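# Load two AA batteries into a remote's battery bay

## Task

Insert both AA batteries into the remote control's open battery compartment so each has correct polarity and is fully seated, compressed against its spring; the remote itself may be repositioned.

## Robot and tools

Robot: two arms on a table. left_arm carries a left hand and stands at (-0.048, +0.456, +0.014) m; right_arm carries a right hand at (-0.026, -0.496, +0.014) m; both bases are almost unrotated. Each hand has index, middle and ring fingers plus a thumb, with rubber tips. Cameras: cam_high (fixed, behind the arms on a stand), cam_left_wrist and cam_right_wrist, all 504x504.

Frames. Scene frame: origin at table-top height midway between the nominal bases, +x forward over the table, +z up, left_arm toward +y. Image sides do not match arm names. Each arm reports its hand pose, velocities and Hand target in its own base frame, and offsets run along that base's axes. Hand point axes (right hand): +z along straight fingers toward the tips, +x across the palm away from the thumb, +y out of the palm face (palm surface at y = -0.062 m). On the left hand +x points toward the thumb. A rigid mast on the palm side of the wrist (x +0.05 to +0.10, sign flipped on the left hand; z -0.16 to -0.11; out to y = +0.06 m) can strike objects.

One row = 48 numbers, all in [-1, 1], both arms always present: left_arm dx, dy, dz, rx, ry, rz, then 16 left hand motor numbers, left current_limit, left speed; then the same 24 for right_arm. Pose part: an offset, not a pose, measured from that arm's Hand target at the start of the action; 1.0 = 0.6 m or 180 degrees; rx, ry, rz form one rotation vector, applied about the Hand target position. All rows in an action count from that same start, so sending an offset again moves further. Six zeros re-command the current Hand target. Motor order: index_mcp, index_abd, index_pip, index_dip, middle_mcp, middle_abd, middle_pip, middle_dip, ring_mcp, ring_abd, ring_pip, ring_dip, thumb_cmc, thumb_axl, thumb_mcp, thumb_ipl. These are absolute goal angles scaled between each hinge's stops; moving toward -1 curls fingers toward the palm (_mcp, _pip, _dip), swings a finger away from the thumb (_abd), brings the thumb in front of the palm (thumb_cmc). Straight values: _mcp +0.75, _abd 0.00, _pip +0.58, _dip +0.70, thumb_cmc +0.71, thumb_axl +0.68, thumb_mcp +0.23, thumb_ipl +0.17. A 0 is a real goal: to leave a hand unchanged, resend its hand_goal, hand_current_limit and hand_speed. current_limit maps -1..+1 to 0..550 mA (floor 11 mA); speed gives (speed+1)/2 of 8.5 rad/s. Initial values +0.4 and -0.6; last written values persist.

Tools:
- execute_actions(actions, cameras): actions is a list of actions, each a list of 1 to 15 rows at 1/30 s per row; a short action repeats its last row to fill 15 steps (0.5 s). An empty list returns state and, by default, all images.
- move(target, speed, blend, stop_force, zero, blocking, cameras): target is one 48-number row or up to 15 rows, offsets all from the starting Hand targets. Straight-line paths, 0.5 to 10 s total. speed in m/s, 0.002 to 3.6 (default 0.25; rotation up to twice that in rad/s), one value or one per target. blend in m rounds corners in a list. stop_force in N, 3 to 120, shared by both arms, ends an arm's path on a wrist-sensed push; unreliable while the hand rotates; omit it when backing off a contact. zero (with stop_force) re-zeroes moving arms first, default true. blocking=false returns after 0.5 s, not allowed with stop_force. Paths do not avoid obstacles; steer around each arm's base.
- wait(seconds 0 to 10), stop() to brake a running move, zoom_image(camera, region [x0,y0,x1,y1] pixels, at most 504 per side), zero_wrist_force(arm), finished_scene(scene=1).

Results: end_effector_position (m), end_effector_quat_wxyz, velocities, Hand target (base the next offsets on it; the hand often rests slightly short, and resending zeros requests it again), Joint positions and torques, Wrist force/torque in the end-effector axes plus a line with the peak since the last report, hand_goal, hand_measured, hand_current_ma, hand_state (moving, goal, blocked, overload). A move adds a move: line: done, off_target, moving, held or fault, and limits=paced (pose clipped) or limits=held (steps withheld). Orientation commands are clipped to 32 degrees from the measured one per step.

Avoid: contact torque at joint limits (wrist joints about 17 N m) or about 150 N net force, each causing a 10 s arm stop; pushing beyond a firm contact, since arms are stiff; fast moves into things; arms or hands touching each other, which can end the scene; motors at 495 mA or more for 5 s (shutdown); overheating from long holds or stretched reach (MOTOR HOT at 70 C, forced stop at 85 C). Do not drop batteries, release moving parts, slam anything, or let anything leave the table, which fails the task. Loose objects may get brief random pushes. Finish only when both batteries stay correctly seated without the robot.

Each tool is called after "Emit:" as name([rows], argument=value, ...), one row to a line, values as JSON.

## Session

Emit:
execute_actions(actions=[])

Scene clock: 0.00 s.
left_arm: end_effector_position=(+0.1417, -0.3863, +0.3647) hand_goal=(+0.754, +0.000, +0.576, +0.696, +0.754, +0.000, +0.576, +0.696, +0.754, +0.000, +0.576, +0.696, +0.714, +0.678, +0.226, +0.168) hand_measured=(+0.754, +0.000, +0.576, +0.696, +0.754, +0.000, +0.576, +0.696, +0.754, +0.000, +0.576, +0.696, +0.714, +0.678, +0.226, +0.168) hand_current_ma=(+0, +0, +0, +0, +0, +0, +0, +0, +0, +0, +0, +0, +0, +0, +0, +0) hand_state=(goal, goal, goal, goal, goal, goal, goal, goal, goal, goal, goal, goal, goal, goal, goal, goal) hand_current_limit=0.40 hand_speed=-0.60 end_effector_quat_wxyz=(+0.255, +0.416, +0.836, +0.251) | right_arm: end_effector_position=(+0.2365, +0.2608, +0.3143) hand_goal=(+0.754, +0.000, +0.576, +0.696, +0.754, +0.000, +0.576, +0.696, +0.754, +0.000, +0.576, +0.696, +0.714, +0.678, +0.226, +0.168) hand_measured=(+0.754, +0.000, +0.576, +0.696, +0.754, +0.000, +0.576, +0.696, +0.754, +0.000, +0.576, +0.696, +0.714, +0.678, +0.226, +0.168) hand_current_ma=(+0, +0, +0, +0, +0, +0, +0, +0, +0, +0, +0, +0, +0, +0, +0, +0) hand_state=(goal, goal, goal, goal, goal, goal, goal, goal, goal, goal, goal, goal, goal, goal, goal, goal) hand_current_limit=0.40 hand_speed=-0.60 end_effector_quat_wxyz=(-0.560, -0.069, +0.819, -0.102)
Joint positions: left_arm=[1.76 -1.571 -1.801 -1.453 2.296 -2.071] | right_arm=[0.212 -1.4 1.564 -0.524 -1.619 -1.493]
Joint velocities: within noise
Joint torques (N m): no reading
Wrist force (N): no reading
Wrist torque (N m): no reading
Wrist force, peak (N): no reading
Hand target: left_arm +0.1417, -0.3863, +0.3647; +0.255, +0.416, +0.836, +0.251 | right_arm +0.2365, +0.2608, +0.3143; -0.560, -0.069, +0.819, -0.102

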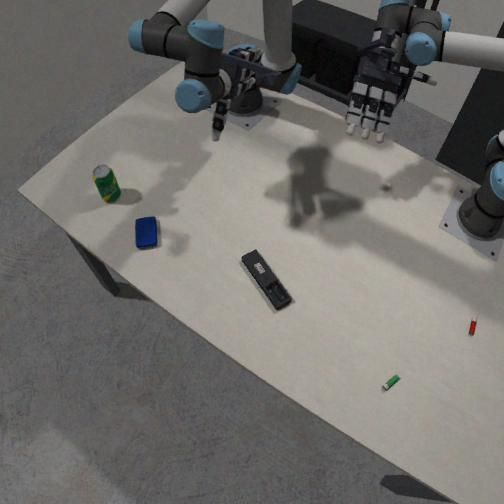

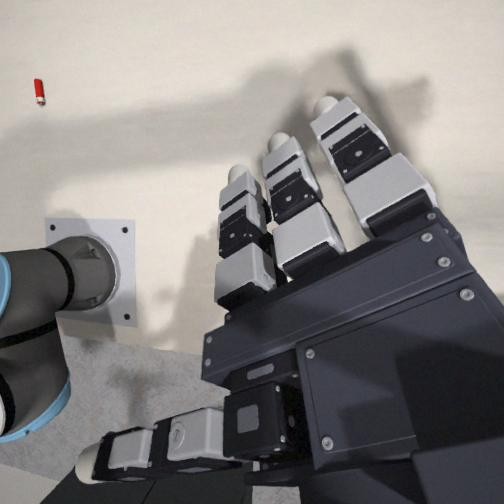

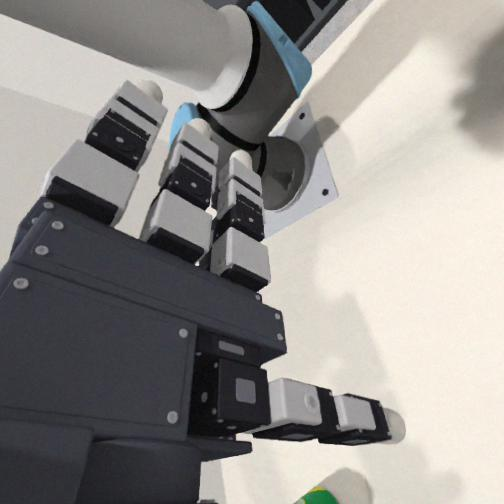

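Emit:
zoom_image(camera="cam_high", region=[220, 230, 320, 330])

Emit:
zoom_image(camera="cam_high", region=[360, 300, 500, 440])

Emit:
zoom_image(camera="cam_high", region=[100, 0, 504, 260])

Scaled by 5.040.

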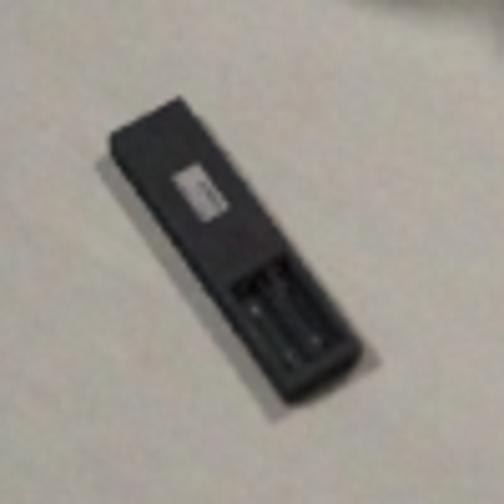

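Scaled by 3.600.

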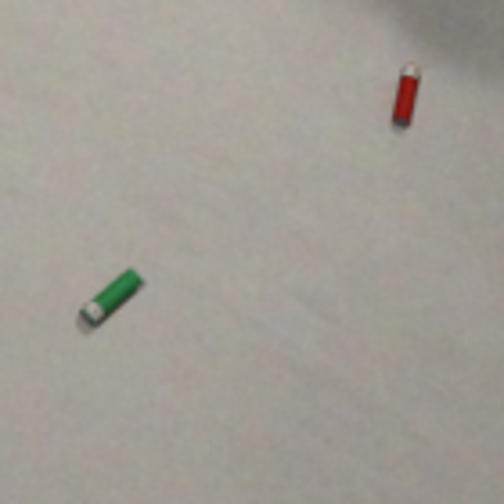

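Scaled by 1.248.

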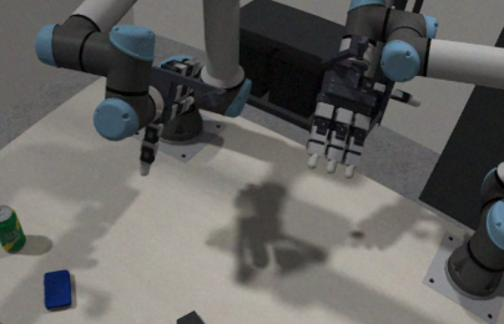

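Emit:
move(target=[0.608, 0.447, -0.25, 0, 0, 0, 0.754, 0, 0.576, 0.696, 0.754, 0, 0.576, 0.696, 0.754, 0, 0.576, 0.696, 0.714, 0.678, 0.226, 0.168, 0.4, -0.2, 0.45, 0.263, -0.15, 0.2645, -0.2206, -0.0565, 0.754, 0, 0.576, 0.696, 0.754, 0, 0.576, 0.696, 0.754, 0, 0.576, 0.696, 0.714, 0.678, 0.226, 0.168, 0.4, -0.2], speed=0.4, cameras=["all"])

Scene clock: 118.90 s.
left_arm: end_effector_position=(+0.5065, -0.1181, +0.2148) hand_goal=(+0.754, +0.000, +0.576, +0.696, +0.754, +0.000, +0.576, +0.696, +0.754, +0.000, +0.576, +0.696, +0.714, +0.678, +0.226, +0.168) hand_measured=(+0.758, +0.000, +0.576, +0.696, +0.758, +0.000, +0.576, +0.696, +0.758, +0.000, +0.576, +0.696, +0.718, +0.678, +0.224, +0.168) hand_current_ma=(+7, +0, +1, +0, +8, +0, +1, +0, +9, +0, +1, +0, +8, -1, -5, +0) hand_state=(goal, goal, goal, goal, goal, goal, goal, goal, goal, goal, goal, goal, goal, goal, goal, goal) hand_current_limit=0.40 hand_speed=-0.20 end_effector_quat_wxyz=(+0.255, +0.416, +0.836, +0.251) | right_arm: end_effector_position=(+0.5065, +0.4185, +0.2242) hand_goal=(+0.754, +0.000, +0.576, +0.696, +0.754, +0.000, +0.576, +0.696, +0.754, +0.000, +0.576, +0.696, +0.714, +0.678, +0.226, +0.168) hand_measured=(+0.756, +0.002, +0.576, +0.696, +0.756, +0.002, +0.576, +0.696, +0.756, +0.002, +0.576, +0.696, +0.716, +0.678, +0.224, +0.168) hand_current_ma=(+0, +0, +0, +0, +0, +0, +0, +0, +0, +0, +0, +0, +0, +0, +0, +0) hand_state=(goal, goal, goal, goal, goal, goal, goal, goal, goal, goal, goal, goal, goal, goal, goal, goal) hand_current_limit=0.40 hand_speed=-0.20 end_effector_quat_wxyz=(-0.190, -0.177, +0.930, +0.261)
Joint positions: left_arm=[2.868 -1.691 -2.352 -0.028 1.951 -0.792] | right_arm=[0.178 -1.12 1.481 -1.5 -1.058 -1.885]
Joint torques (N m): left_arm=[8.61 14.14 2.02 3.15 -0.91 1.14] | right_arm=[8.19 -51.46 -24.98 -2.79 0.5 0.28]
Wrist force (N): left_arm=[0.1 -0.2 0.0] | right_arm=[-1.0 1.3 -0.8]
Wrist torque (N m): left_arm=[-0.03 0.01 -0.01] | right_arm=[0.12 -0.09 -0.08]
Wrist force, peak (N): left_arm=[1.0 2.2 2.0] | right_arm=[-2.6 1.5 -1.0]
Hand target: left_arm +0.5065, -0.1181, +0.2147; +0.255, +0.416, +0.836, +0.251 | right_arm +0.5065, +0.4186, +0.2243; -0.190, -0.177, +0.930, +0.261
Off the commanded pose: left_arm 0.000 m, 0 deg | right_arm 0.000 m, 0 deg.
move: done
camera_calibration:
cam_left_wrist: T_world_to_cam=[[0.0305571, -0.981604, -0.188467, -0.129395], [-0.992745, -0.0517425, 0.108535, 0.431097], [-0.11629, 0.183783, -0.976064, 0.411386], [0, 0, 0, 1]] pos_world=[0.479763, -0.180315, 0.330363]
cam_right_wrist: T_world_to_cam=[[0.532084, 0.828239, 0.175803, -0.625501], [0.806707, -0.558961, 0.191796, -0.270284], [0.25712, 0.0397695, -0.965561, 0.195896], [0, 0, 0, 1]] pos_world=[0.50049, 0.359196, 0.350954]

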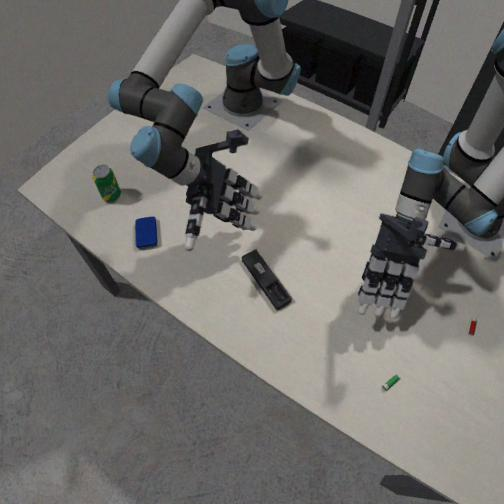

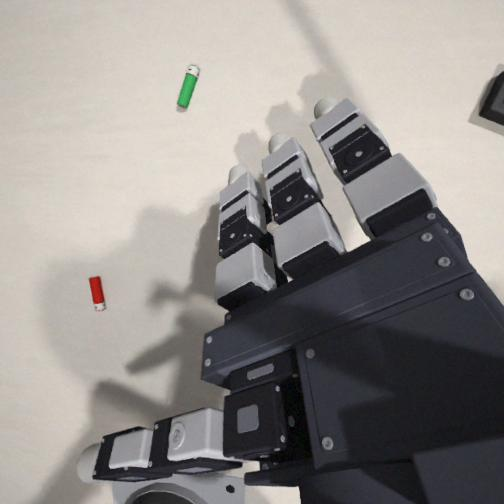

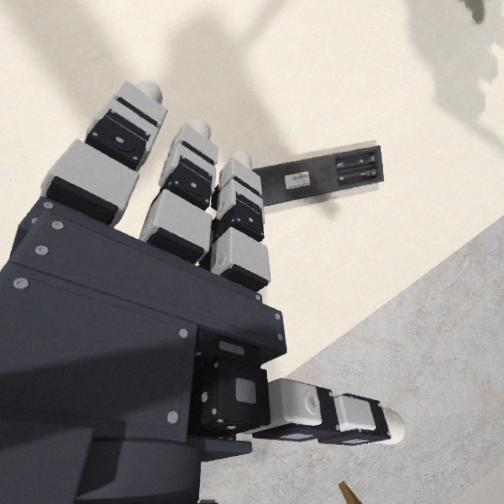

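Emit:
zoom_image(camera="cam_right_wrist", region=[320, 130, 400, 210])

Emit:
zoom_image(camera="cam_left_wrist", region=[160, 55, 220, 115])

Emit:
zoom_image(camera="cam_left_wrist", region=[70, 260, 130, 320])

Scaled by 6.300.

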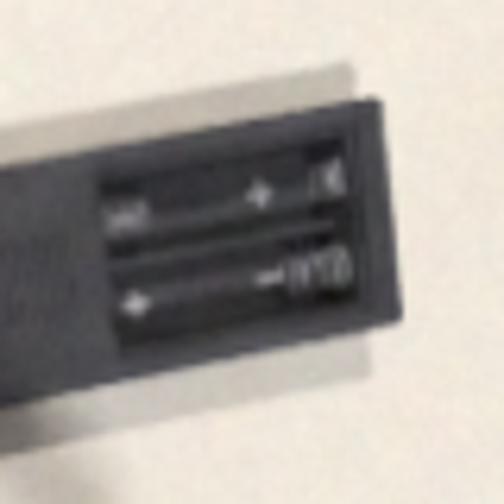

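Scaled by 8.400.

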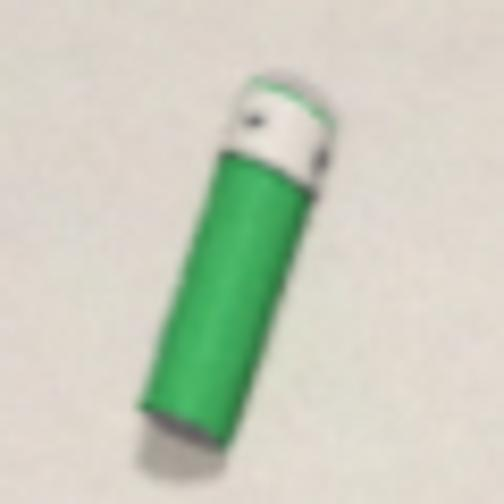

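Scaled by 8.400.

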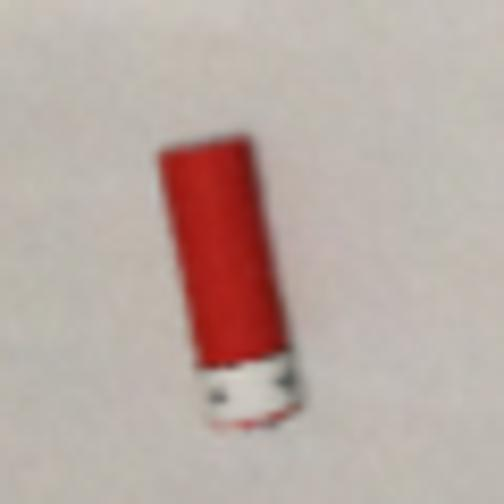

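Emit:
move(target=[0.067, 0.133, -0.167, 0, 0, 0, 0.754, 0, -0.95, -0.2, 0.754, 0, -0.95, -0.2, 0.754, 0, -0.95, -0.2, 0.714, 0.678, 0.226, 0.168, 0.4, 0.2, 0.0295, 0.0745, -0.133, 0, 0, 0, 0.754, 0, -0.95, -0.2, 0.754, 0, -0.95, -0.2, 0.754, 0, -0.95, -0.2, 0.714, 0.678, 0.226, 0.168, 0.4, 0.2], speed=0.3, cameras=["all"])

Scene clock: 156.13 s.
left_arm: end_effector_position=(+0.5467, -0.0383, +0.1146) hand_goal=(+0.754, +0.000, -0.950, -0.200, +0.754, +0.000, -0.950, -0.200, +0.754, +0.000, -0.950, -0.200, +0.714, +0.678, +0.226, +0.168) hand_measured=(+0.758, +0.000, -0.946, -0.198, +0.758, +0.000, -0.944, -0.198, +0.758, +0.000, -0.944, -0.198, +0.718, +0.678, +0.224, +0.168) hand_current_ma=(+8, +0, +9, +5, +8, +0, +13, +4, +10, +0, +10, +4, +8, -1, -5, +0) hand_state=(goal, goal, goal, goal, goal, goal, goal, goal, goal, goal, goal, goal, goal, goal, goal, goal) hand_current_limit=0.40 hand_speed=0.20 end_effector_quat_wxyz=(+0.255, +0.416, +0.836, +0.251) | right_arm: end_effector_position=(+0.5242, +0.4633, +0.1445) hand_goal=(+0.754, +0.000, -0.950, -0.200, +0.754, +0.000, -0.950, -0.200, +0.754, +0.000, -0.950, -0.200, +0.714, +0.678, +0.226, +0.168) hand_measured=(+0.758, +0.002, -0.944, -0.198, +0.758, +0.002, -0.944, -0.198, +0.758, +0.002, -0.944, -0.198, +0.716, +0.678, +0.224, +0.168) hand_current_ma=(+0, +0, +1, +0, +0, +0, +1, +0, +1, +0, +1, +0, +0, +0, +0, +0) hand_state=(goal, goal, goal, goal, goal, goal, goal, goal, goal, goal, goal, goal, goal, goal, goal, goal) hand_current_limit=0.40 hand_speed=0.20 end_effector_quat_wxyz=(-0.190, -0.177, +0.930, +0.261)
Joint positions: left_arm=[3.098 -2.008 -2.408 0.404 1.808 -0.604] | right_arm=[0.238 -0.967 1.468 -1.673 -1.033 -1.821]
Joint torques (N m): left_arm=[2.58 17.18 10.06 4.47 -0.42 0.82] | right_arm=[-10.01 -52.8 -12.67 -2.34 -1.48 -1.17]
Wrist force (N): left_arm=[-0.2 -0.2 -0.3] | right_arm=[-1.2 1.4 -0.6]
Wrist torque (N m): left_arm=[0.00 0.02 -0.04] | right_arm=[0.11 -0.06 -0.22]
Wrist force, peak (N): left_arm=[-1.2 -0.7 -1.9] | right_arm=[-2.2 1.6 0.4]
Hand target: left_arm +0.5467, -0.0383, +0.1145; +0.255, +0.416, +0.836, +0.251 | right_arm +0.5242, +0.4633, +0.1445; -0.190, -0.177, +0.930, +0.261
Off the commanded pose: left_arm 0.000 m, 0 deg | right_arm 0.000 m, 0 deg.
move: done
camera_calibration:
cam_left_wrist: T_world_to_cam=[[0.0305381, -0.981604, -0.188471, -0.071165], [-0.992723, -0.051761, 0.108732, 0.48595], [-0.116487, 0.183779, -0.976041, 0.30369], [0, 0, 0, 1]] pos_world=[0.519963, -0.100515, 0.230163]
cam_right_wrist: T_world_to_cam=[[0.532002, 0.828226, 0.176112, -0.657996], [0.806724, -0.55896, 0.19173, -0.244145], [0.257235, 0.0400728, -0.965518, 0.11244], [0, 0, 0, 1]] pos_world=[0.51809, 0.403996, 0.271253]

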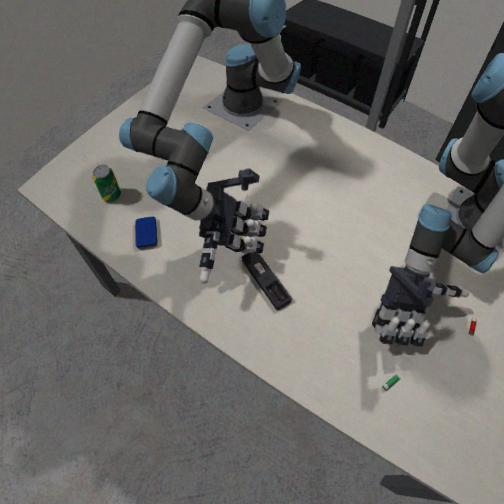

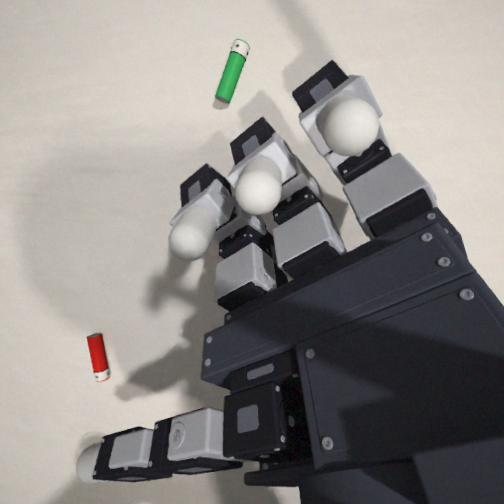

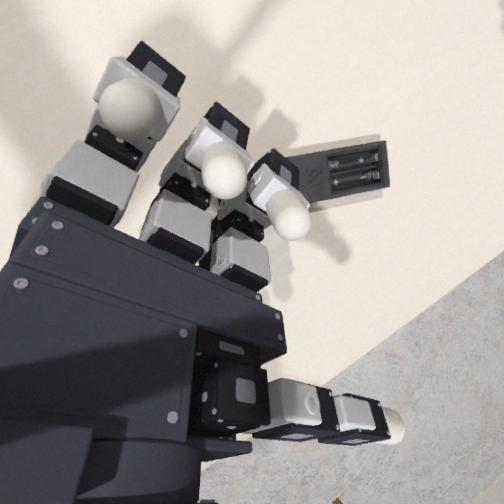

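Emit:
zoom_image(camera="cam_right_wrist", region=[315, 130, 400, 215])

Emit:
zoom_image(camera="cam_left_wrist", region=[205, 30, 265, 110])

Emit:
zoom_image(camera="cam_left_wrist", region=[75, 325, 125, 390])

Scaled by 5.929.

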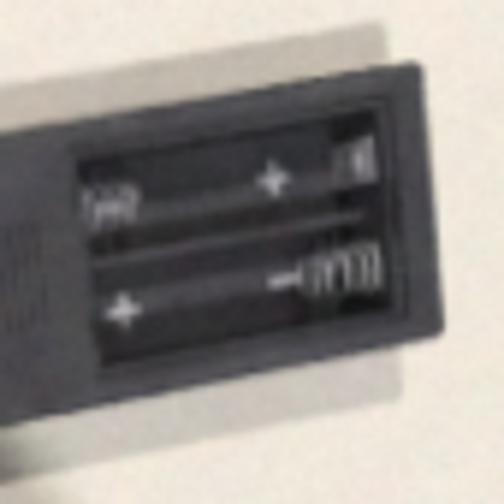

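Scaled by 6.300.

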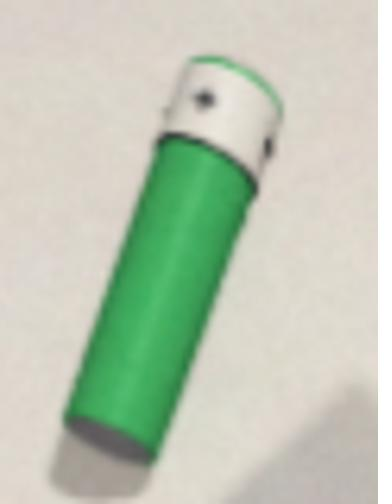

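Scaled by 7.754.

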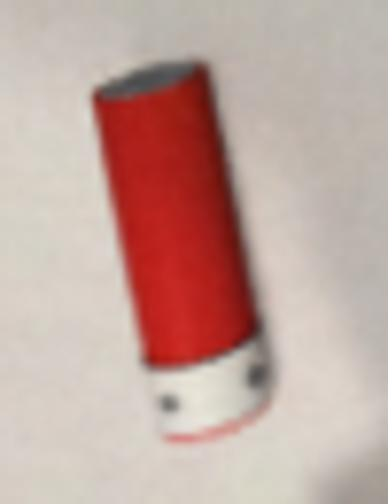

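Emit:
move([
  [0.089, -0.036, 0.2425, -0.2246, 0.2082, 0.0378, 0.307, -0.1, -0.515, 0.696, 0.307, 0.1, -0.515, 0.696, 0.754, 0, -0.9, -0.2, -0.657, 0.678, 0.112, 0.168, 0.4, 0.0, 0, 0, 0, 0, 0, 0, 0.754, 0, -0.95, -0.2, 0.754, 0, -0.95, -0.2, 0.754, 0, -0.95, -0.2, 0.714, 0.678, 0.226, 0.168, 0.4, 0.2],
  [0.139, -0.066, 0.059, -0.4492, 0.4164, 0.0755, 0.307, -0.1, -0.515, 0.696, 0.307, 0.1, -0.515, 0.696, 0.754, 0, -0.9, -0.2, -0.657, 0.678, 0.112, 0.168, 0.4, 0.0, 0, 0, 0, 0, 0, 0, 0.754, 0, -0.95, -0.2, 0.754, 0, -0.95, -0.2, 0.754, 0, -0.95, -0.2, 0.714, 0.678, 0.226, 0.168, 0.4, 0.2],
], speed=0.4, blend=0.03, cameras=["all"])

Scene clock: 207.17 s.
left_arm: end_effector_position=(+0.6302, -0.0777, +0.1499) hand_goal=(+0.308, -0.100, -0.514, +0.696, +0.308, +0.100, -0.514, +0.696, +0.754, +0.000, -0.900, -0.200, -0.656, +0.678, +0.112, +0.168) hand_measured=(+0.306, -0.096, -0.514, +0.694, +0.306, +0.098, -0.514, +0.694, +0.750, +0.000, -0.900, -0.198, -0.654, +0.678, +0.110, +0.168) hand_current_ma=(-3, +6, +0, -4, -3, -3, +0, -4, -9, +0, -1, +4, +5, -1, -5, +0) hand_state=(goal, goal, goal, goal, goal, goal, goal, goal, goal, goal, goal, goal, goal, goal, goal, goal) hand_current_limit=0.40 hand_speed=0.00 end_effector_quat_wxyz=(-0.096, +0.138, +0.808, -0.565) | right_arm: end_effector_position=(+0.5242, +0.4633, +0.1445) hand_goal=(+0.754, +0.000, -0.950, -0.200, +0.754, +0.000, -0.950, -0.200, +0.754, +0.000, -0.950, -0.200, +0.714, +0.678, +0.226, +0.168) hand_measured=(+0.758, +0.002, -0.944, -0.198, +0.758, +0.002, -0.944, -0.198, +0.758, +0.002, -0.944, -0.198, +0.716, +0.678, +0.224, +0.168) hand_current_ma=(+0, +0, +1, +0, +0, +0, +1, +0, +1, +0, +1, +0, +0, +0, +0, +0) hand_state=(goal, goal, goal, goal, goal, goal, goal, goal, goal, goal, goal, goal, goal, goal, goal, goal) hand_current_limit=0.40 hand_speed=0.20 end_effector_quat_wxyz=(-0.190, -0.177, +0.930, +0.261)
Joint positions: left_arm=[3.455 -2.272 -1.11 -2.359 0.726 -0.422] | right_arm=[0.238 -0.967 1.468 -1.673 -1.034 -1.821]
Joint torques (N m): left_arm=[-12.08 42.8 10.29 -1.23 -0.34 0.64] | right_arm=[-9.81 -37.61 -13.37 -2.83 -1.39 -0.08]
Wrist force (N): left_arm=[-0.7 0.0 -0.1] | right_arm=[-1.3 1.6 -0.8]
Wrist torque (N m): left_arm=[0.13 0.20 -0.09] | right_arm=[0.16 -0.04 -0.22]
Wrist force, peak (N): left_arm=[-1.2 -0.6 -1.3] | right_arm=[-1.2 1.8 -1.0]
Hand target: left_arm +0.6301, -0.0779, +0.1499; -0.096, +0.138, +0.808, -0.565 | right_arm +0.5242, +0.4633, +0.1445; -0.190, -0.177, +0.930, +0.261
Off the commanded pose: left_arm 0.000 m, 0 deg | right_arm 0.000 m, 0 deg.
move: done
camera_calibration:
cam_left_wrist: T_world_to_cam=[[0.682614, -0.420542, 0.597648, -0.590895], [-0.262505, 0.62213, 0.737594, 0.0608331], [-0.682004, -0.660378, 0.31428, 0.452493], [0, 0, 0, 1]] pos_world=[0.727924, 0.0124747, 0.166067]
cam_right_wrist: T_world_to_cam=[[0.531996, 0.828237, 0.17608, -0.657959], [0.806698, -0.558951, 0.191865, -0.244309], [0.25733, 0.0399715, -0.965497, 0.112404], [0, 0, 0, 1]] pos_world=[0.51819, 0.403896, 0.271253]

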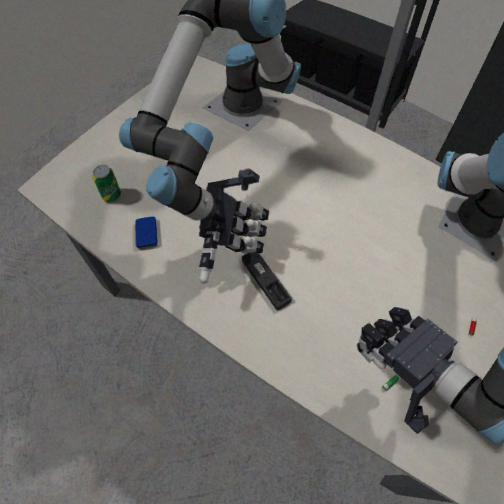

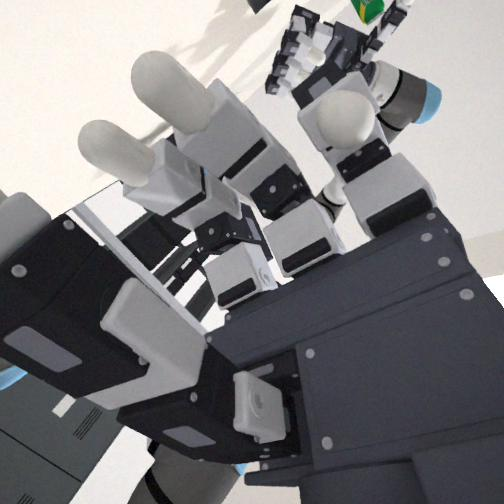

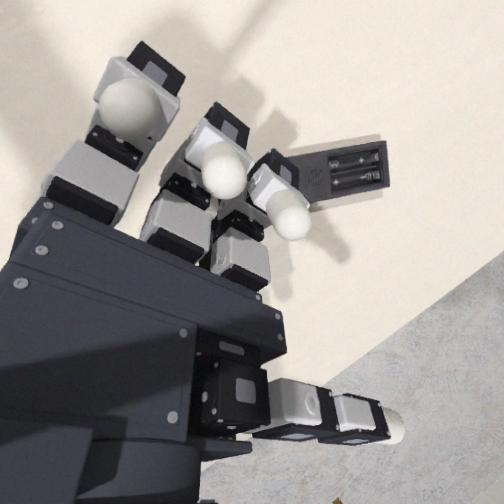

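Emit:
zoom_image(camera="cam_high", region=[340, 290, 480, 430])

Scaled by 3.600.

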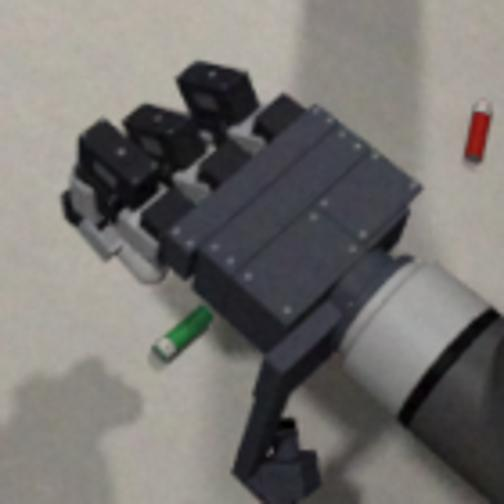

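Emit:
move(target=[0, 0, -0.175, 0, 0, 0, 0.307, -0.1, -0.515, 0.696, 0.307, 0.1, -0.515, 0.696, 0.754, 0, -0.9, -0.2, -0.657, 0.678, 0.112, 0.168, 0.4, 0.0, 0, 0, 0, 0, 0, 0, 0.754, 0, -0.95, -0.2, 0.754, 0, -0.95, -0.2, 0.754, 0, -0.95, -0.2, 0.714, 0.678, 0.226, 0.168, 0.4, 0.2], speed=0.2, cameras=["cam_high", "cam_left_wrist"])

Emit:
zoom_image(camera="cam_high", region=[340, 310, 460, 430])

Scene clock: 214.77 s.
left_arm: end_effector_position=(+0.6300, -0.0779, +0.0449) hand_goal=(+0.308, -0.100, -0.514, +0.696, +0.308, +0.100, -0.514, +0.696, +0.754, +0.000, -0.900, -0.200, -0.656, +0.678, +0.112, +0.168) hand_measured=(+0.306, -0.096, -0.514, +0.694, +0.306, +0.098, -0.514, +0.694, +0.748, +0.000, -0.900, -0.198, -0.654, +0.678, +0.110, +0.168) hand_current_ma=(-3, +5, +0, -4, -4, -3, +0, -4, -11, +0, -1, +4, +4, -1, -5, +0) hand_state=(goal, goal, goal, goal, goal, goal, goal, goal, goal, goal, goal, goal, goal, goal, goal, goal) hand_current_limit=0.40 hand_speed=0.00 end_effector_quat_wxyz=(-0.096, +0.138, +0.808, -0.565) | right_arm: end_effector_position=(+0.5242, +0.4633, +0.1445) hand_goal=(+0.754, +0.000, -0.950, -0.200, +0.754, +0.000, -0.950, -0.200, +0.754, +0.000, -0.950, -0.200, +0.714, +0.678, +0.226, +0.168) hand_measured=(+0.758, +0.002, -0.944, -0.198, +0.758, +0.002, -0.944, -0.198, +0.758, +0.002, -0.944, -0.198, +0.716, +0.678, +0.224, +0.168) hand_current_ma=(+0, +0, +1, +0, +0, +0, +1, +0, +1, +0, +1, +0, +0, +0, +0, +0) hand_state=(goal, goal, goal, goal, goal, goal, goal, goal, goal, goal, goal, goal, goal, goal, goal, goal) hand_current_limit=0.40 hand_speed=0.20 end_effector_quat_wxyz=(-0.190, -0.177, +0.930, +0.261)
Joint positions: left_arm=[3.455 -2.364 -1.232 -2.146 0.726 -0.422] | right_arm=[0.238 -0.967 1.468 -1.673 -1.034 -1.821]
Joint torques (N m): left_arm=[1.25 54.12 36.12 1.04 -2.37 0.12] | right_arm=[-9.72 -35.88 -12.27 -2.79 -1.54 0.79]
Wrist force (N): left_arm=[-0.5 -0.1 -0.2] | right_arm=[-0.9 1.7 -0.8]
Wrist torque (N m): left_arm=[0.15 0.16 -0.05] | right_arm=[0.16 -0.09 -0.19]
Wrist force, peak (N): left_arm=[0.3 -3.0 -0.3] | right_arm=[-1.6 1.5 -1.0]
Hand target: left_arm +0.6301, -0.0779, +0.0449; -0.096, +0.138, +0.808, -0.565 | right_arm +0.5242, +0.4633, +0.1445; -0.190, -0.177, +0.930, +0.261
Off the commanded pose: left_arm 0.000 m, 0 deg | right_arm 0.000 m, 0 deg.
move: done
camera_calibration:
cam_left_wrist: T_world_to_cam=[[0.682905, -0.42048, 0.597359, -0.528293], [-0.262058, 0.622291, 0.737617, 0.138124], [-0.681885, -0.660265, 0.314775, 0.485206], [0, 0, 0, 1]] pos_world=[0.727824, 0.0122747, 0.0609672]
Images, in order (width x height): cam_high 504x504, cam_left_wrist 504x504.

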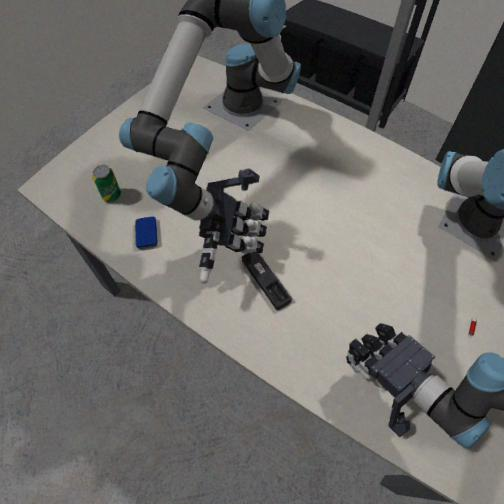

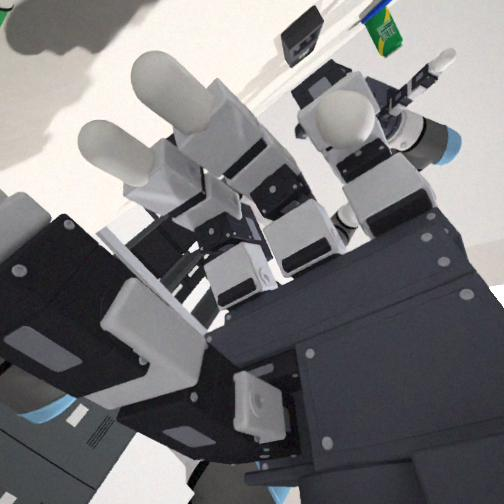

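Scaled by 4.200.

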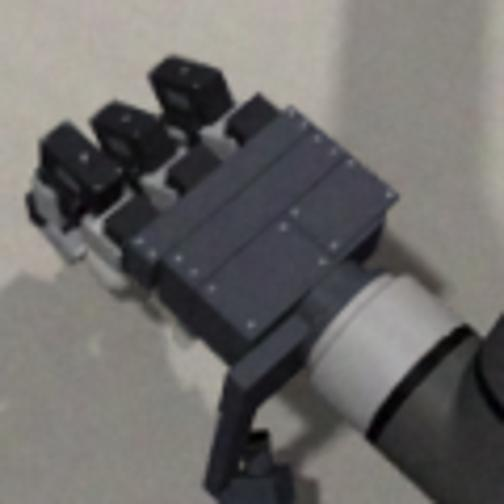

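Emit:
zoom_image(camera="cam_left_wrist", region=[0, 0, 120, 120])

Scaled by 4.200.

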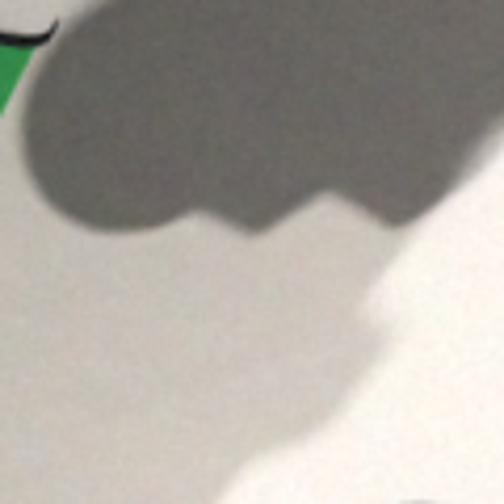

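Emit:
move(target=[0, 0, -0.042, 0, 0, 0, 0.307, -0.1, -0.515, 0.696, 0.307, 0.1, -0.515, 0.696, 0.754, 0, -0.9, -0.2, -0.657, 0.678, 0.112, 0.168, 0.4, 0.0, 0, 0, 0, 0, 0, 0, 0.754, 0, -0.95, -0.2, 0.754, 0, -0.95, -0.2, 0.754, 0, -0.95, -0.2, 0.714, 0.678, 0.226, 0.168, 0.4, 0.2], speed=0.03, stop_force=4, cameras=["cam_high", "cam_left_wrist"])

Scene clock: 229.03 s.
left_arm: end_effector_position=(+0.6301, -0.0779, +0.0197) hand_goal=(+0.308, -0.100, -0.514, +0.696, +0.308, +0.100, -0.514, +0.696, +0.754, +0.000, -0.900, -0.200, -0.656, +0.678, +0.112, +0.168) hand_measured=(+0.306, -0.096, -0.514, +0.694, +0.306, +0.098, -0.514, +0.694, +0.748, +0.000, -0.900, -0.198, -0.654, +0.678, +0.110, +0.168) hand_current_ma=(-3, +5, +0, -4, -4, -3, +0, -4, -11, +0, -1, +4, +4, -1, -5, +0) hand_state=(goal, goal, goal, goal, goal, goal, goal, goal, goal, goal, goal, goal, goal, goal, goal, goal) hand_current_limit=0.40 hand_speed=0.00 end_effector_quat_wxyz=(-0.096, +0.138, +0.808, -0.565) | right_arm: end_effector_position=(+0.5242, +0.4633, +0.1445) hand_goal=(+0.754, +0.000, -0.950, -0.200, +0.754, +0.000, -0.950, -0.200, +0.754, +0.000, -0.950, -0.200, +0.714, +0.678, +0.226, +0.168) hand_measured=(+0.758, +0.002, -0.944, -0.198, +0.758, +0.002, -0.944, -0.198, +0.758, +0.002, -0.944, -0.198, +0.716, +0.678, +0.224, +0.168) hand_current_ma=(+0, +0, +1, +0, +0, +0, +1, +0, +1, +0, +1, +0, +0, +0, +0, +0) hand_state=(goal, goal, goal, goal, goal, goal, goal, goal, goal, goal, goal, goal, goal, goal, goal, goal) hand_current_limit=0.40 hand_speed=0.20 end_effector_quat_wxyz=(-0.190, -0.177, +0.930, +0.261)
Joint positions: left_arm=[3.455 -2.392 -1.25 -2.099 0.726 -0.422] | right_arm=[0.238 -0.967 1.468 -1.673 -1.034 -1.821]
Joint torques (N m): left_arm=[2.68 59.3 34.46 -1.19 -1.86 -1.29] | right_arm=[-9.96 -36.09 -12.67 -2.87 -1.46 1.36]
Wrist force (N): left_arm=[-0.4 -1.6 -0.3] | right_arm=[-1.1 1.5 -1.0]
Wrist torque (N m): left_arm=[0.00 0.15 -0.07] | right_arm=[0.16 -0.06 -0.20]
Wrist force, peak (N): left_arm=[0.0 -4.2 -0.8] | right_arm=[-1.4 1.6 -1.4]
Hand target: left_arm +0.6301, -0.0779, +0.0197; -0.096, +0.138, +0.808, -0.565 | right_arm +0.5242, +0.4633, +0.1445; -0.190, -0.177, +0.930, +0.261
Off the commanded pose: left_arm 0.000 m, 0 deg | right_arm 0.000 m, 0 deg.
move: done
camera_calibration:
cam_left_wrist: T_world_to_cam=[[0.682717, -0.420471, 0.597581, -0.513137], [-0.26229, 0.622304, 0.737524, 0.156847], [-0.681984, -0.660259, 0.314572, 0.493351], [0, 0, 0, 1]] pos_world=[0.727924, 0.0123747, 0.0357675]
Images, in order (width x height): cam_high 504x504, cam_left_wrist 504x504.

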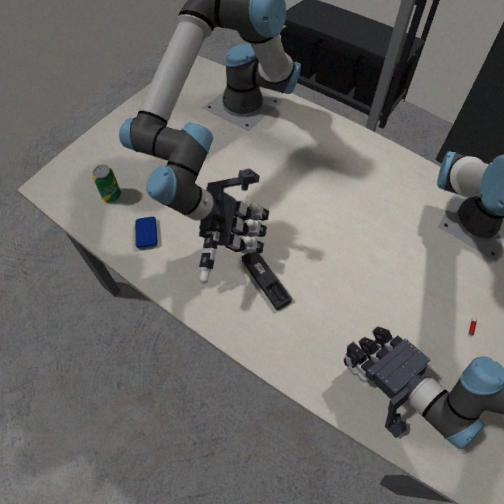

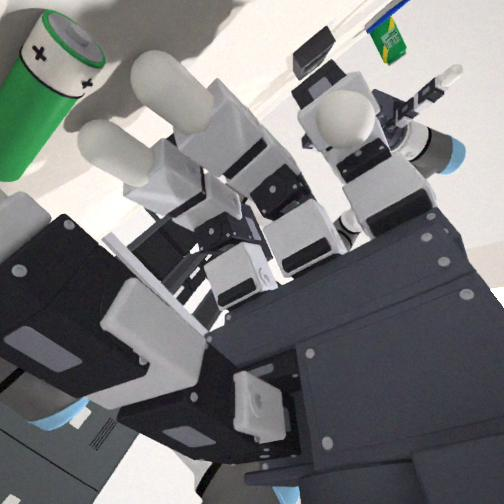

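Emit:
move([
  [0, 0, 0.0042, 0, 0, 0, 0.307, -0.1, -0.515, 0.696, 0.307, 0.1, -0.515, 0.696, 0.754, 0, -0.9, -0.2, -0.657, 0.678, 0.112, 0.168, 0.4, -0.6, 0, 0, 0, 0, 0, 0, 0.754, 0, -0.95, -0.2, 0.754, 0, -0.95, -0.2, 0.754, 0, -0.95, -0.2, 0.714, 0.678, 0.226, 0.168, 0.4, 0.2],
  [0, 0, 0.0042, 0, 0, 0, 0.07, -0.1, -0.39, 0.696, 0.07, 0.1, -0.39, 0.696, 0.754, 0, -0.9, -0.2, -0.657, 0.678, -0.04, 0.168, 0.4, -0.7, 0, 0, 0, 0, 0, 0, 0.754, 0, -0.95, -0.2, 0.754, 0, -0.95, -0.2, 0.754, 0, -0.95, -0.2, 0.714, 0.678, 0.226, 0.168, 0.4, 0.2],
], speed=0.03, cameras=["cam_left_wrist"])

Scene clock: 237.37 s.
left_arm: end_effector_position=(+0.6301, -0.0779, +0.0222) hand_goal=(+0.070, -0.100, -0.390, +0.696, +0.070, +0.100, -0.390, +0.696, +0.754, +0.000, -0.900, -0.200, -0.656, +0.678, -0.040, +0.168) hand_measured=(+0.070, -0.098, -0.390, +0.694, +0.070, +0.096, -0.392, +0.694, +0.748, +0.000, -0.900, -0.198, -0.654, +0.678, -0.038, +0.168) hand_current_ma=(+1, +3, -1, -4, +1, -5, -2, -3, -11, +0, -1, +4, +4, -1, +7, +0) hand_state=(goal, goal, goal, goal, goal, goal, goal, goal, goal, goal, goal, goal, goal, goal, goal, goal) hand_current_limit=0.40 hand_speed=-0.70 end_effector_quat_wxyz=(-0.096, +0.138, +0.808, -0.565) | right_arm: end_effector_position=(+0.5242, +0.4633, +0.1445) hand_goal=(+0.754, +0.000, -0.950, -0.200, +0.754, +0.000, -0.950, -0.200, +0.754, +0.000, -0.950, -0.200, +0.714, +0.678, +0.226, +0.168) hand_measured=(+0.758, +0.002, -0.944, -0.198, +0.758, +0.002, -0.944, -0.198, +0.758, +0.002, -0.944, -0.198, +0.716, +0.678, +0.224, +0.168) hand_current_ma=(+0, +0, +1, +0, +0, +0, +1, +0, +1, +0, +1, +0, +0, +0, +0, +0) hand_state=(goal, goal, goal, goal, goal, goal, goal, goal, goal, goal, goal, goal, goal, goal, goal, goal) hand_current_limit=0.40 hand_speed=0.20 end_effector_quat_wxyz=(-0.190, -0.177, +0.930, +0.261)
Joint positions: left_arm=[3.455 -2.389 -1.249 -2.104 0.726 -0.422] | right_arm=[0.238 -0.967 1.468 -1.673 -1.034 -1.821]
Joint torques (N m): left_arm=[4.08 46.41 28.44 1.96 -0.75 -0.83] | right_arm=[-9.24 -36.52 -12.55 -2.86 -1.44 1.38]
Wrist force (N): left_arm=[-0.5 0.0 -0.1] | right_arm=[-1.0 1.4 -1.0]
Wrist torque (N m): left_arm=[0.17 0.15 -0.05] | right_arm=[0.15 -0.07 -0.20]
Wrist force, peak (N): left_arm=[-2.4 -5.4 0.2] | right_arm=[-1.5 1.5 -1.1]
Hand target: left_arm +0.6301, -0.0779, +0.0222; -0.096, +0.138, +0.808, -0.565 | right_arm +0.5242, +0.4633, +0.1445; -0.190, -0.177, +0.930, +0.261
Off the commanded pose: left_arm 0.000 m, 0 deg | right_arm 0.000 m, 0 deg.
move: done
camera_calibration:
cam_left_wrist: T_world_to_cam=[[0.682686, -0.420441, 0.597637, -0.51467], [-0.262429, 0.622243, 0.737526, 0.155031], [-0.681961, -0.660336, 0.314461, 0.492523], [0, 0, 0, 1]] pos_world=[0.727924, 0.0123747, 0.0383674]
Images, in order (width x height): cam_left_wrist 504x504.

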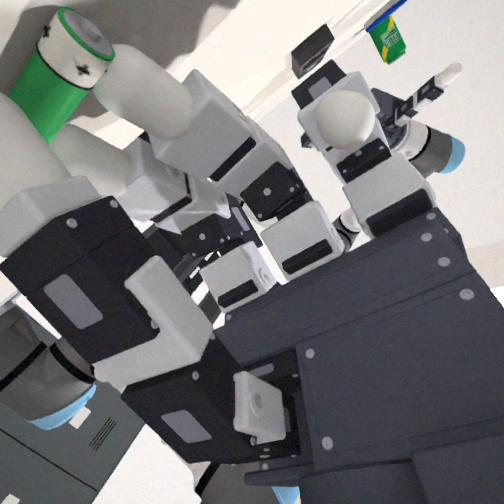

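Emit:
move(target=[0, 0, 0, 0, 0, 0, -0.06, -0.1, -0.37, 0.696, -0.06, 0.1, -0.37, 0.696, 0.754, 0, -0.9, -0.2, -0.657, 0.678, -0.16, 0.168, 0.2, -0.8, 0, 0, 0, 0, 0, 0, 0.754, 0, -0.95, -0.2, 0.754, 0, -0.95, -0.2, 0.754, 0, -0.95, -0.2, 0.714, 0.678, 0.226, 0.168, 0.4, 0.2], speed=0.03, cameras=["cam_left_wrist"])

Scene clock: 241.07 s.
left_arm: end_effector_position=(+0.6301, -0.0779, +0.0222) hand_goal=(-0.060, -0.100, -0.370, +0.696, -0.060, +0.100, -0.370, +0.696, +0.754, +0.000, -0.900, -0.200, -0.656, +0.678, -0.160, +0.168) hand_measured=(-0.002, -0.096, -0.358, +0.702, -0.004, +0.096, -0.358, +0.700, +0.748, +0.000, -0.900, -0.198, -0.654, +0.678, -0.054, +0.194) hand_current_ma=(+214, +7, +27, +11, +205, -7, +32, +7, -11, +0, -1, +4, +4, -1, +330, +104) hand_state=(blocked, goal, goal, goal, blocked, goal, goal, goal, goal, goal, goal, goal, goal, goal, blocked, blocked) hand_current_limit=0.20 hand_speed=-0.80 end_effector_quat_wxyz=(-0.096, +0.138, +0.808, -0.565) | right_arm: end_effector_position=(+0.5242, +0.4633, +0.1445) hand_goal=(+0.754, +0.000, -0.950, -0.200, +0.754, +0.000, -0.950, -0.200, +0.754, +0.000, -0.950, -0.200, +0.714, +0.678, +0.226, +0.168) hand_measured=(+0.758, +0.002, -0.944, -0.198, +0.758, +0.002, -0.944, -0.198, +0.758, +0.002, -0.944, -0.198, +0.716, +0.678, +0.224, +0.168) hand_current_ma=(+0, +0, +1, +0, +0, +0, +1, +0, +1, +0, +1, +0, +0, +0, +0, +0) hand_state=(goal, goal, goal, goal, goal, goal, goal, goal, goal, goal, goal, goal, goal, goal, goal, goal) hand_current_limit=0.40 hand_speed=0.20 end_effector_quat_wxyz=(-0.190, -0.177, +0.930, +0.261)
Joint positions: left_arm=[3.455 -2.389 -1.249 -2.104 0.726 -0.422] | right_arm=[0.238 -0.967 1.468 -1.673 -1.034 -1.821]
Joint torques (N m): left_arm=[4.95 40.84 5.92 1.56 1.2 1.04] | right_arm=[-9.35 -36.91 -12.88 -2.84 -1.5 1.47]
Wrist force (N): left_arm=[-0.4 -0.5 0.1] | right_arm=[-1.2 1.4 -0.9]
Wrist torque (N m): left_arm=[0.16 0.15 -0.05] | right_arm=[0.13 -0.05 -0.21]
Wrist force, peak (N): left_arm=[-0.5 -1.1 -1.5] | right_arm=[-1.4 1.7 -1.0]
Hand target: left_arm +0.6301, -0.0779, +0.0222; -0.096, +0.138, +0.808, -0.565 | right_arm +0.5242, +0.4633, +0.1445; -0.190, -0.177, +0.930, +0.261
Off the commanded pose: left_arm 0.000 m, 0 deg | right_arm 0.000 m, 0 deg.
move: done
camera_calibration:
cam_left_wrist: T_world_to_cam=[[0.682717, -0.420471, 0.597581, -0.51463], [-0.26229, 0.622304, 0.737524, 0.155003], [-0.681984, -0.660259, 0.314572, 0.492565], [0, 0, 0, 1]] pos_world=[0.727924, 0.0123747, 0.0382675]
Images, in order (width x height): cam_left_wrist 504x504.

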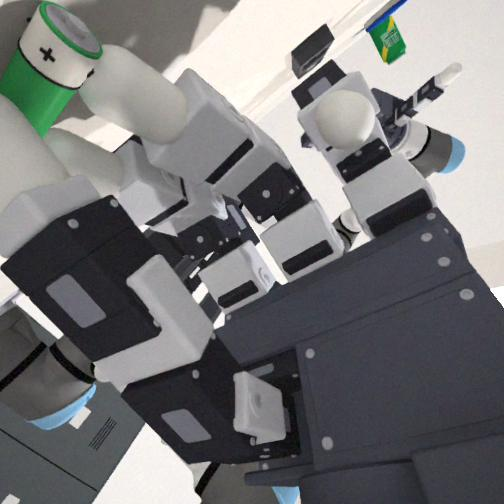

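Emit:
move([
  [0, 0, 0, 0, 0, 0, 0.16, -0.1, -0.43, 0.696, 0.16, 0.1, -0.43, 0.696, 0.754, 0, -0.9, -0.2, -0.657, 0.678, 0.05, 0.168, 0.4, -0.6, 0, 0, 0, 0, 0, 0, 0.754, 0, -0.95, -0.2, 0.754, 0, -0.95, -0.2, 0.754, 0, -0.95, -0.2, 0.714, 0.678, 0.226, 0.168, 0.4, 0.2],
  [0.0126, -0.0044, 0, 0, 0, 0, 0.16, -0.16, -0.43, 0.696, 0.16, 0.21, -0.43, 0.696, 0.754, 0, -0.9, -0.2, -0.657, 0.678, 0.05, 0.168, 0.4, -0.6, 0, 0, 0, 0, 0, 0, 0.754, 0, -0.95, -0.2, 0.754, 0, -0.95, -0.2, 0.754, 0, -0.95, -0.2, 0.714, 0.678, 0.226, 0.168, 0.4, 0.2],
  [0.0126, -0.0044, 0, 0, 0, 0, 0.06, -0.16, -0.38, 0.696, 0.06, 0.21, -0.38, 0.696, 0.754, 0, -0.9, -0.2, -0.657, 0.678, -0.03, 0.168, 0.4, -0.6, 0, 0, 0, 0, 0, 0, 0.754, 0, -0.95, -0.2, 0.754, 0, -0.95, -0.2, 0.754, 0, -0.95, -0.2, 0.714, 0.678, 0.226, 0.168, 0.4, 0.2],
  [0.0126, -0.0044, 0, 0, 0, 0, -0.06, -0.16, -0.37, 0.696, -0.06, 0.21, -0.37, 0.696, 0.754, 0, -0.9, -0.2, -0.657, 0.678, -0.16, 0.168, 0.2, -0.8, 0, 0, 0, 0, 0, 0, 0.754, 0, -0.95, -0.2, 0.754, 0, -0.95, -0.2, 0.754, 0, -0.95, -0.2, 0.714, 0.678, 0.226, 0.168, 0.4, 0.2],
], speed=0.05, cameras=["cam_left_wrist"])

Scene clock: 280.33 s.
left_arm: end_effector_position=(+0.6377, -0.0805, +0.0222) hand_goal=(-0.060, -0.160, -0.370, +0.696, -0.060, +0.210, -0.370, +0.696, +0.754, +0.000, -0.900, -0.200, -0.656, +0.678, -0.160, +0.168) hand_measured=(-0.002, -0.128, -0.366, +0.700, -0.004, +0.176, -0.358, +0.700, +0.748, +0.000, -0.900, -0.198, -0.652, +0.678, -0.050, +0.194) hand_current_ma=(+209, +82, +9, +6, +202, -89, +27, +6, -11, +0, -1, +4, +6, +0, +330, +105) hand_state=(blocked, blocked, goal, goal, blocked, blocked, goal, goal, goal, goal, goal, goal, goal, goal, blocked, blocked) hand_current_limit=0.20 hand_speed=-0.80 end_effector_quat_wxyz=(-0.096, +0.138, +0.808, -0.565) | right_arm: end_effector_position=(+0.5242, +0.4633, +0.1445) hand_goal=(+0.754, +0.000, -0.950, -0.200, +0.754, +0.000, -0.950, -0.200, +0.754, +0.000, -0.950, -0.200, +0.714, +0.678, +0.226, +0.168) hand_measured=(+0.758, +0.002, -0.944, -0.198, +0.758, +0.002, -0.944, -0.198, +0.758, +0.002, -0.944, -0.198, +0.716, +0.678, +0.224, +0.168) hand_current_ma=(+0, +0, +1, +0, +0, +0, +1, +0, +1, +0, +1, +0, +0, +0, +0, +0) hand_state=(goal, goal, goal, goal, goal, goal, goal, goal, goal, goal, goal, goal, goal, goal, goal, goal) hand_current_limit=0.40 hand_speed=0.20 end_effector_quat_wxyz=(-0.190, -0.177, +0.930, +0.261)
Joint positions: left_arm=[3.448 -2.405 -1.22 -2.113 0.72 -0.428] | right_arm=[0.238 -0.967 1.468 -1.673 -1.034 -1.821]
Joint torques (N m): left_arm=[7.8 59.17 6.97 1.24 0.41 0.91] | right_arm=[-9.31 -36.97 -12.85 -2.83 -1.37 1.47]
Wrist force (N): left_arm=[-0.4 -0.1 0.1] | right_arm=[-1.2 1.6 -1.1]
Wrist torque (N m): left_arm=[0.16 0.14 -0.05] | right_arm=[0.17 -0.06 -0.21]
Wrist force, peak (N): left_arm=[-0.7 -0.9 0.2] | right_arm=[-1.5 1.7 -0.9]
Hand target: left_arm +0.6377, -0.0805, +0.0222; -0.096, +0.138, +0.808, -0.565 | right_arm +0.5242, +0.4633, +0.1445; -0.190, -0.177, +0.930, +0.261
Off the commanded pose: left_arm 0.000 m, 0 deg | right_arm 0.000 m, 0 deg.
move: done
camera_calibration:
cam_left_wrist: T_world_to_cam=[[0.682717, -0.420471, 0.597581, -0.520886], [-0.26229, 0.622304, 0.737524, 0.158651], [-0.681984, -0.660259, 0.314572, 0.495897], [0, 0, 0, 1]] pos_world=[0.735424, 0.00967466, 0.0382675]
Images, in order (width x height): cam_left_wrist 504x504.

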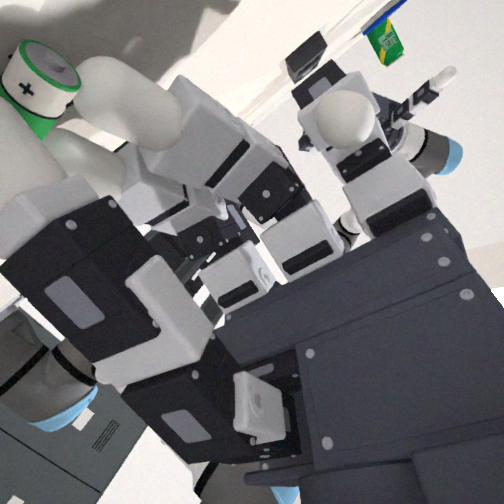

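Emit:
move(target=[0, 0, 0.22, 0, 0, 0, -0.06, -0.16, -0.37, 0.696, -0.06, 0.21, -0.37, 0.696, 0.754, 0, -0.9, -0.2, -0.657, 0.678, -0.16, 0.168, 0.2, -0.8, 0, 0, 0, 0, 0, 0, 0.754, 0, -0.95, -0.2, 0.754, 0, -0.95, -0.2, 0.754, 0, -0.95, -0.2, 0.714, 0.678, 0.226, 0.168, 0.4, 0.2], speed=0.15, cameras=["cam_left_wrist","cam_high"])

Emit:
zoom_image(camera="cam_high", region=[340, 290, 480, 430])

Scene clock: 285.23 s.
left_arm: end_effector_position=(+0.6378, -0.0805, +0.1542) hand_goal=(-0.060, -0.160, -0.370, +0.696, -0.060, +0.210, -0.370, +0.696, +0.754, +0.000, -0.900, -0.200, -0.656, +0.678, -0.160, +0.168) hand_measured=(-0.004, -0.128, -0.364, +0.700, -0.004, +0.176, -0.358, +0.700, +0.748, +0.000, -0.900, -0.198, -0.652, +0.678, -0.050, +0.194) hand_current_ma=(+203, +82, +12, +9, +200, -90, +29, +6, -11, +0, -1, +4, +6, +0, +330, +107) hand_state=(blocked, blocked, goal, goal, blocked, blocked, goal, goal, goal, goal, goal, goal, goal, goal, blocked, blocked) hand_current_limit=0.20 hand_speed=-0.80 end_effector_quat_wxyz=(-0.096, +0.138, +0.808, -0.565) | right_arm: end_effector_position=(+0.5242, +0.4633, +0.1445) hand_goal=(+0.754, +0.000, -0.950, -0.200, +0.754, +0.000, -0.950, -0.200, +0.754, +0.000, -0.950, -0.200, +0.714, +0.678, +0.226, +0.168) hand_measured=(+0.758, +0.002, -0.944, -0.198, +0.758, +0.002, -0.944, -0.198, +0.758, +0.002, -0.944, -0.198, +0.716, +0.678, +0.224, +0.168) hand_current_ma=(+0, +0, +1, +0, +0, +0, +1, +0, +1, +0, +1, +0, +0, +0, +0, +0) hand_state=(goal, goal, goal, goal, goal, goal, goal, goal, goal, goal, goal, goal, goal, goal, goal, goal) hand_current_limit=0.40 hand_speed=0.20 end_effector_quat_wxyz=(-0.190, -0.177, +0.930, +0.261)
Joint positions: left_arm=[3.448 -2.288 -1.072 -2.378 0.72 -0.427] | right_arm=[0.238 -0.967 1.468 -1.673 -1.034 -1.821]
Joint torques (N m): left_arm=[-5.72 41.27 7.27 -0.44 0.39 0.41] | right_arm=[-9.76 -36.87 -12.39 -2.79 -1.26 1.43]
Wrist force (N): left_arm=[-0.5 0.0 0.2] | right_arm=[-1.2 1.6 -0.7]
Wrist torque (N m): left_arm=[0.13 0.17 -0.07] | right_arm=[0.15 -0.05 -0.21]
Wrist force, peak (N): left_arm=[-0.7 2.6 0.5] | right_arm=[-1.4 1.6 -1.2]
Hand target: left_arm +0.6377, -0.0805, +0.1542; -0.096, +0.138, +0.808, -0.565 | right_arm +0.5242, +0.4633, +0.1445; -0.190, -0.177, +0.930, +0.261
Off the commanded pose: left_arm 0.000 m, 0 deg | right_arm 0.000 m, 0 deg.
move: done
camera_calibration:
cam_left_wrist: T_world_to_cam=[[0.682521, -0.420484, 0.597794, -0.599787], [-0.262602, 0.622219, 0.737485, 0.0614865], [-0.68206, -0.660331, 0.314258, 0.45452], [0, 0, 0, 1]] pos_world=[0.735524, 0.00967468, 0.170368]
Images, in order (width x height): cam_high 504x504, cam_left_wrist 504x504.

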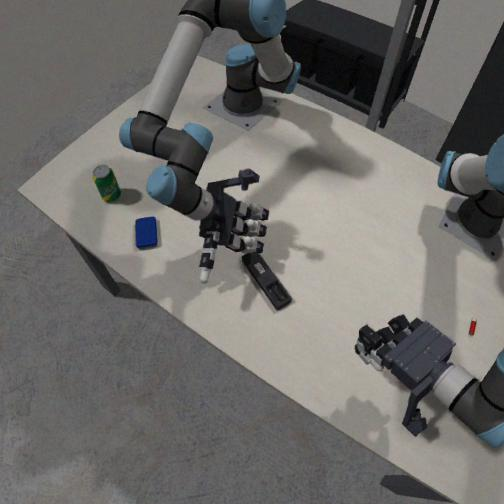

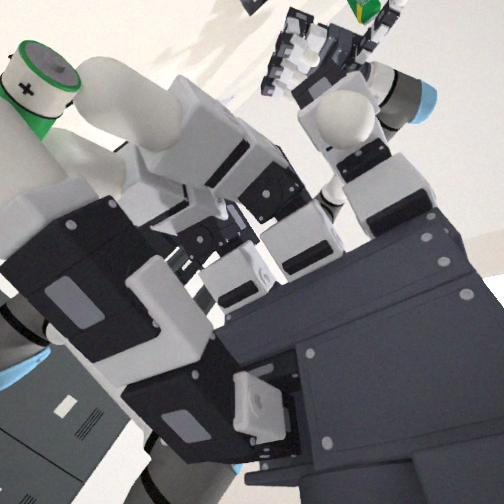

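Scaled by 3.600.

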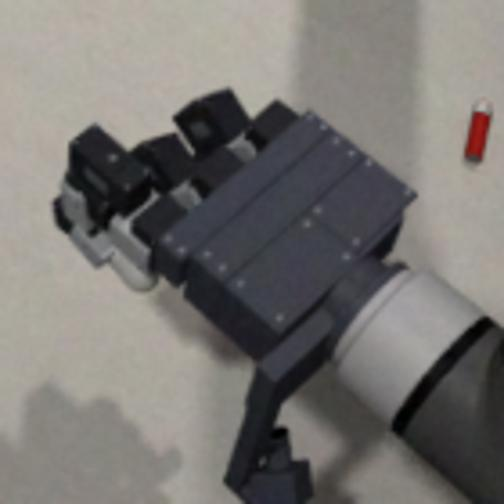

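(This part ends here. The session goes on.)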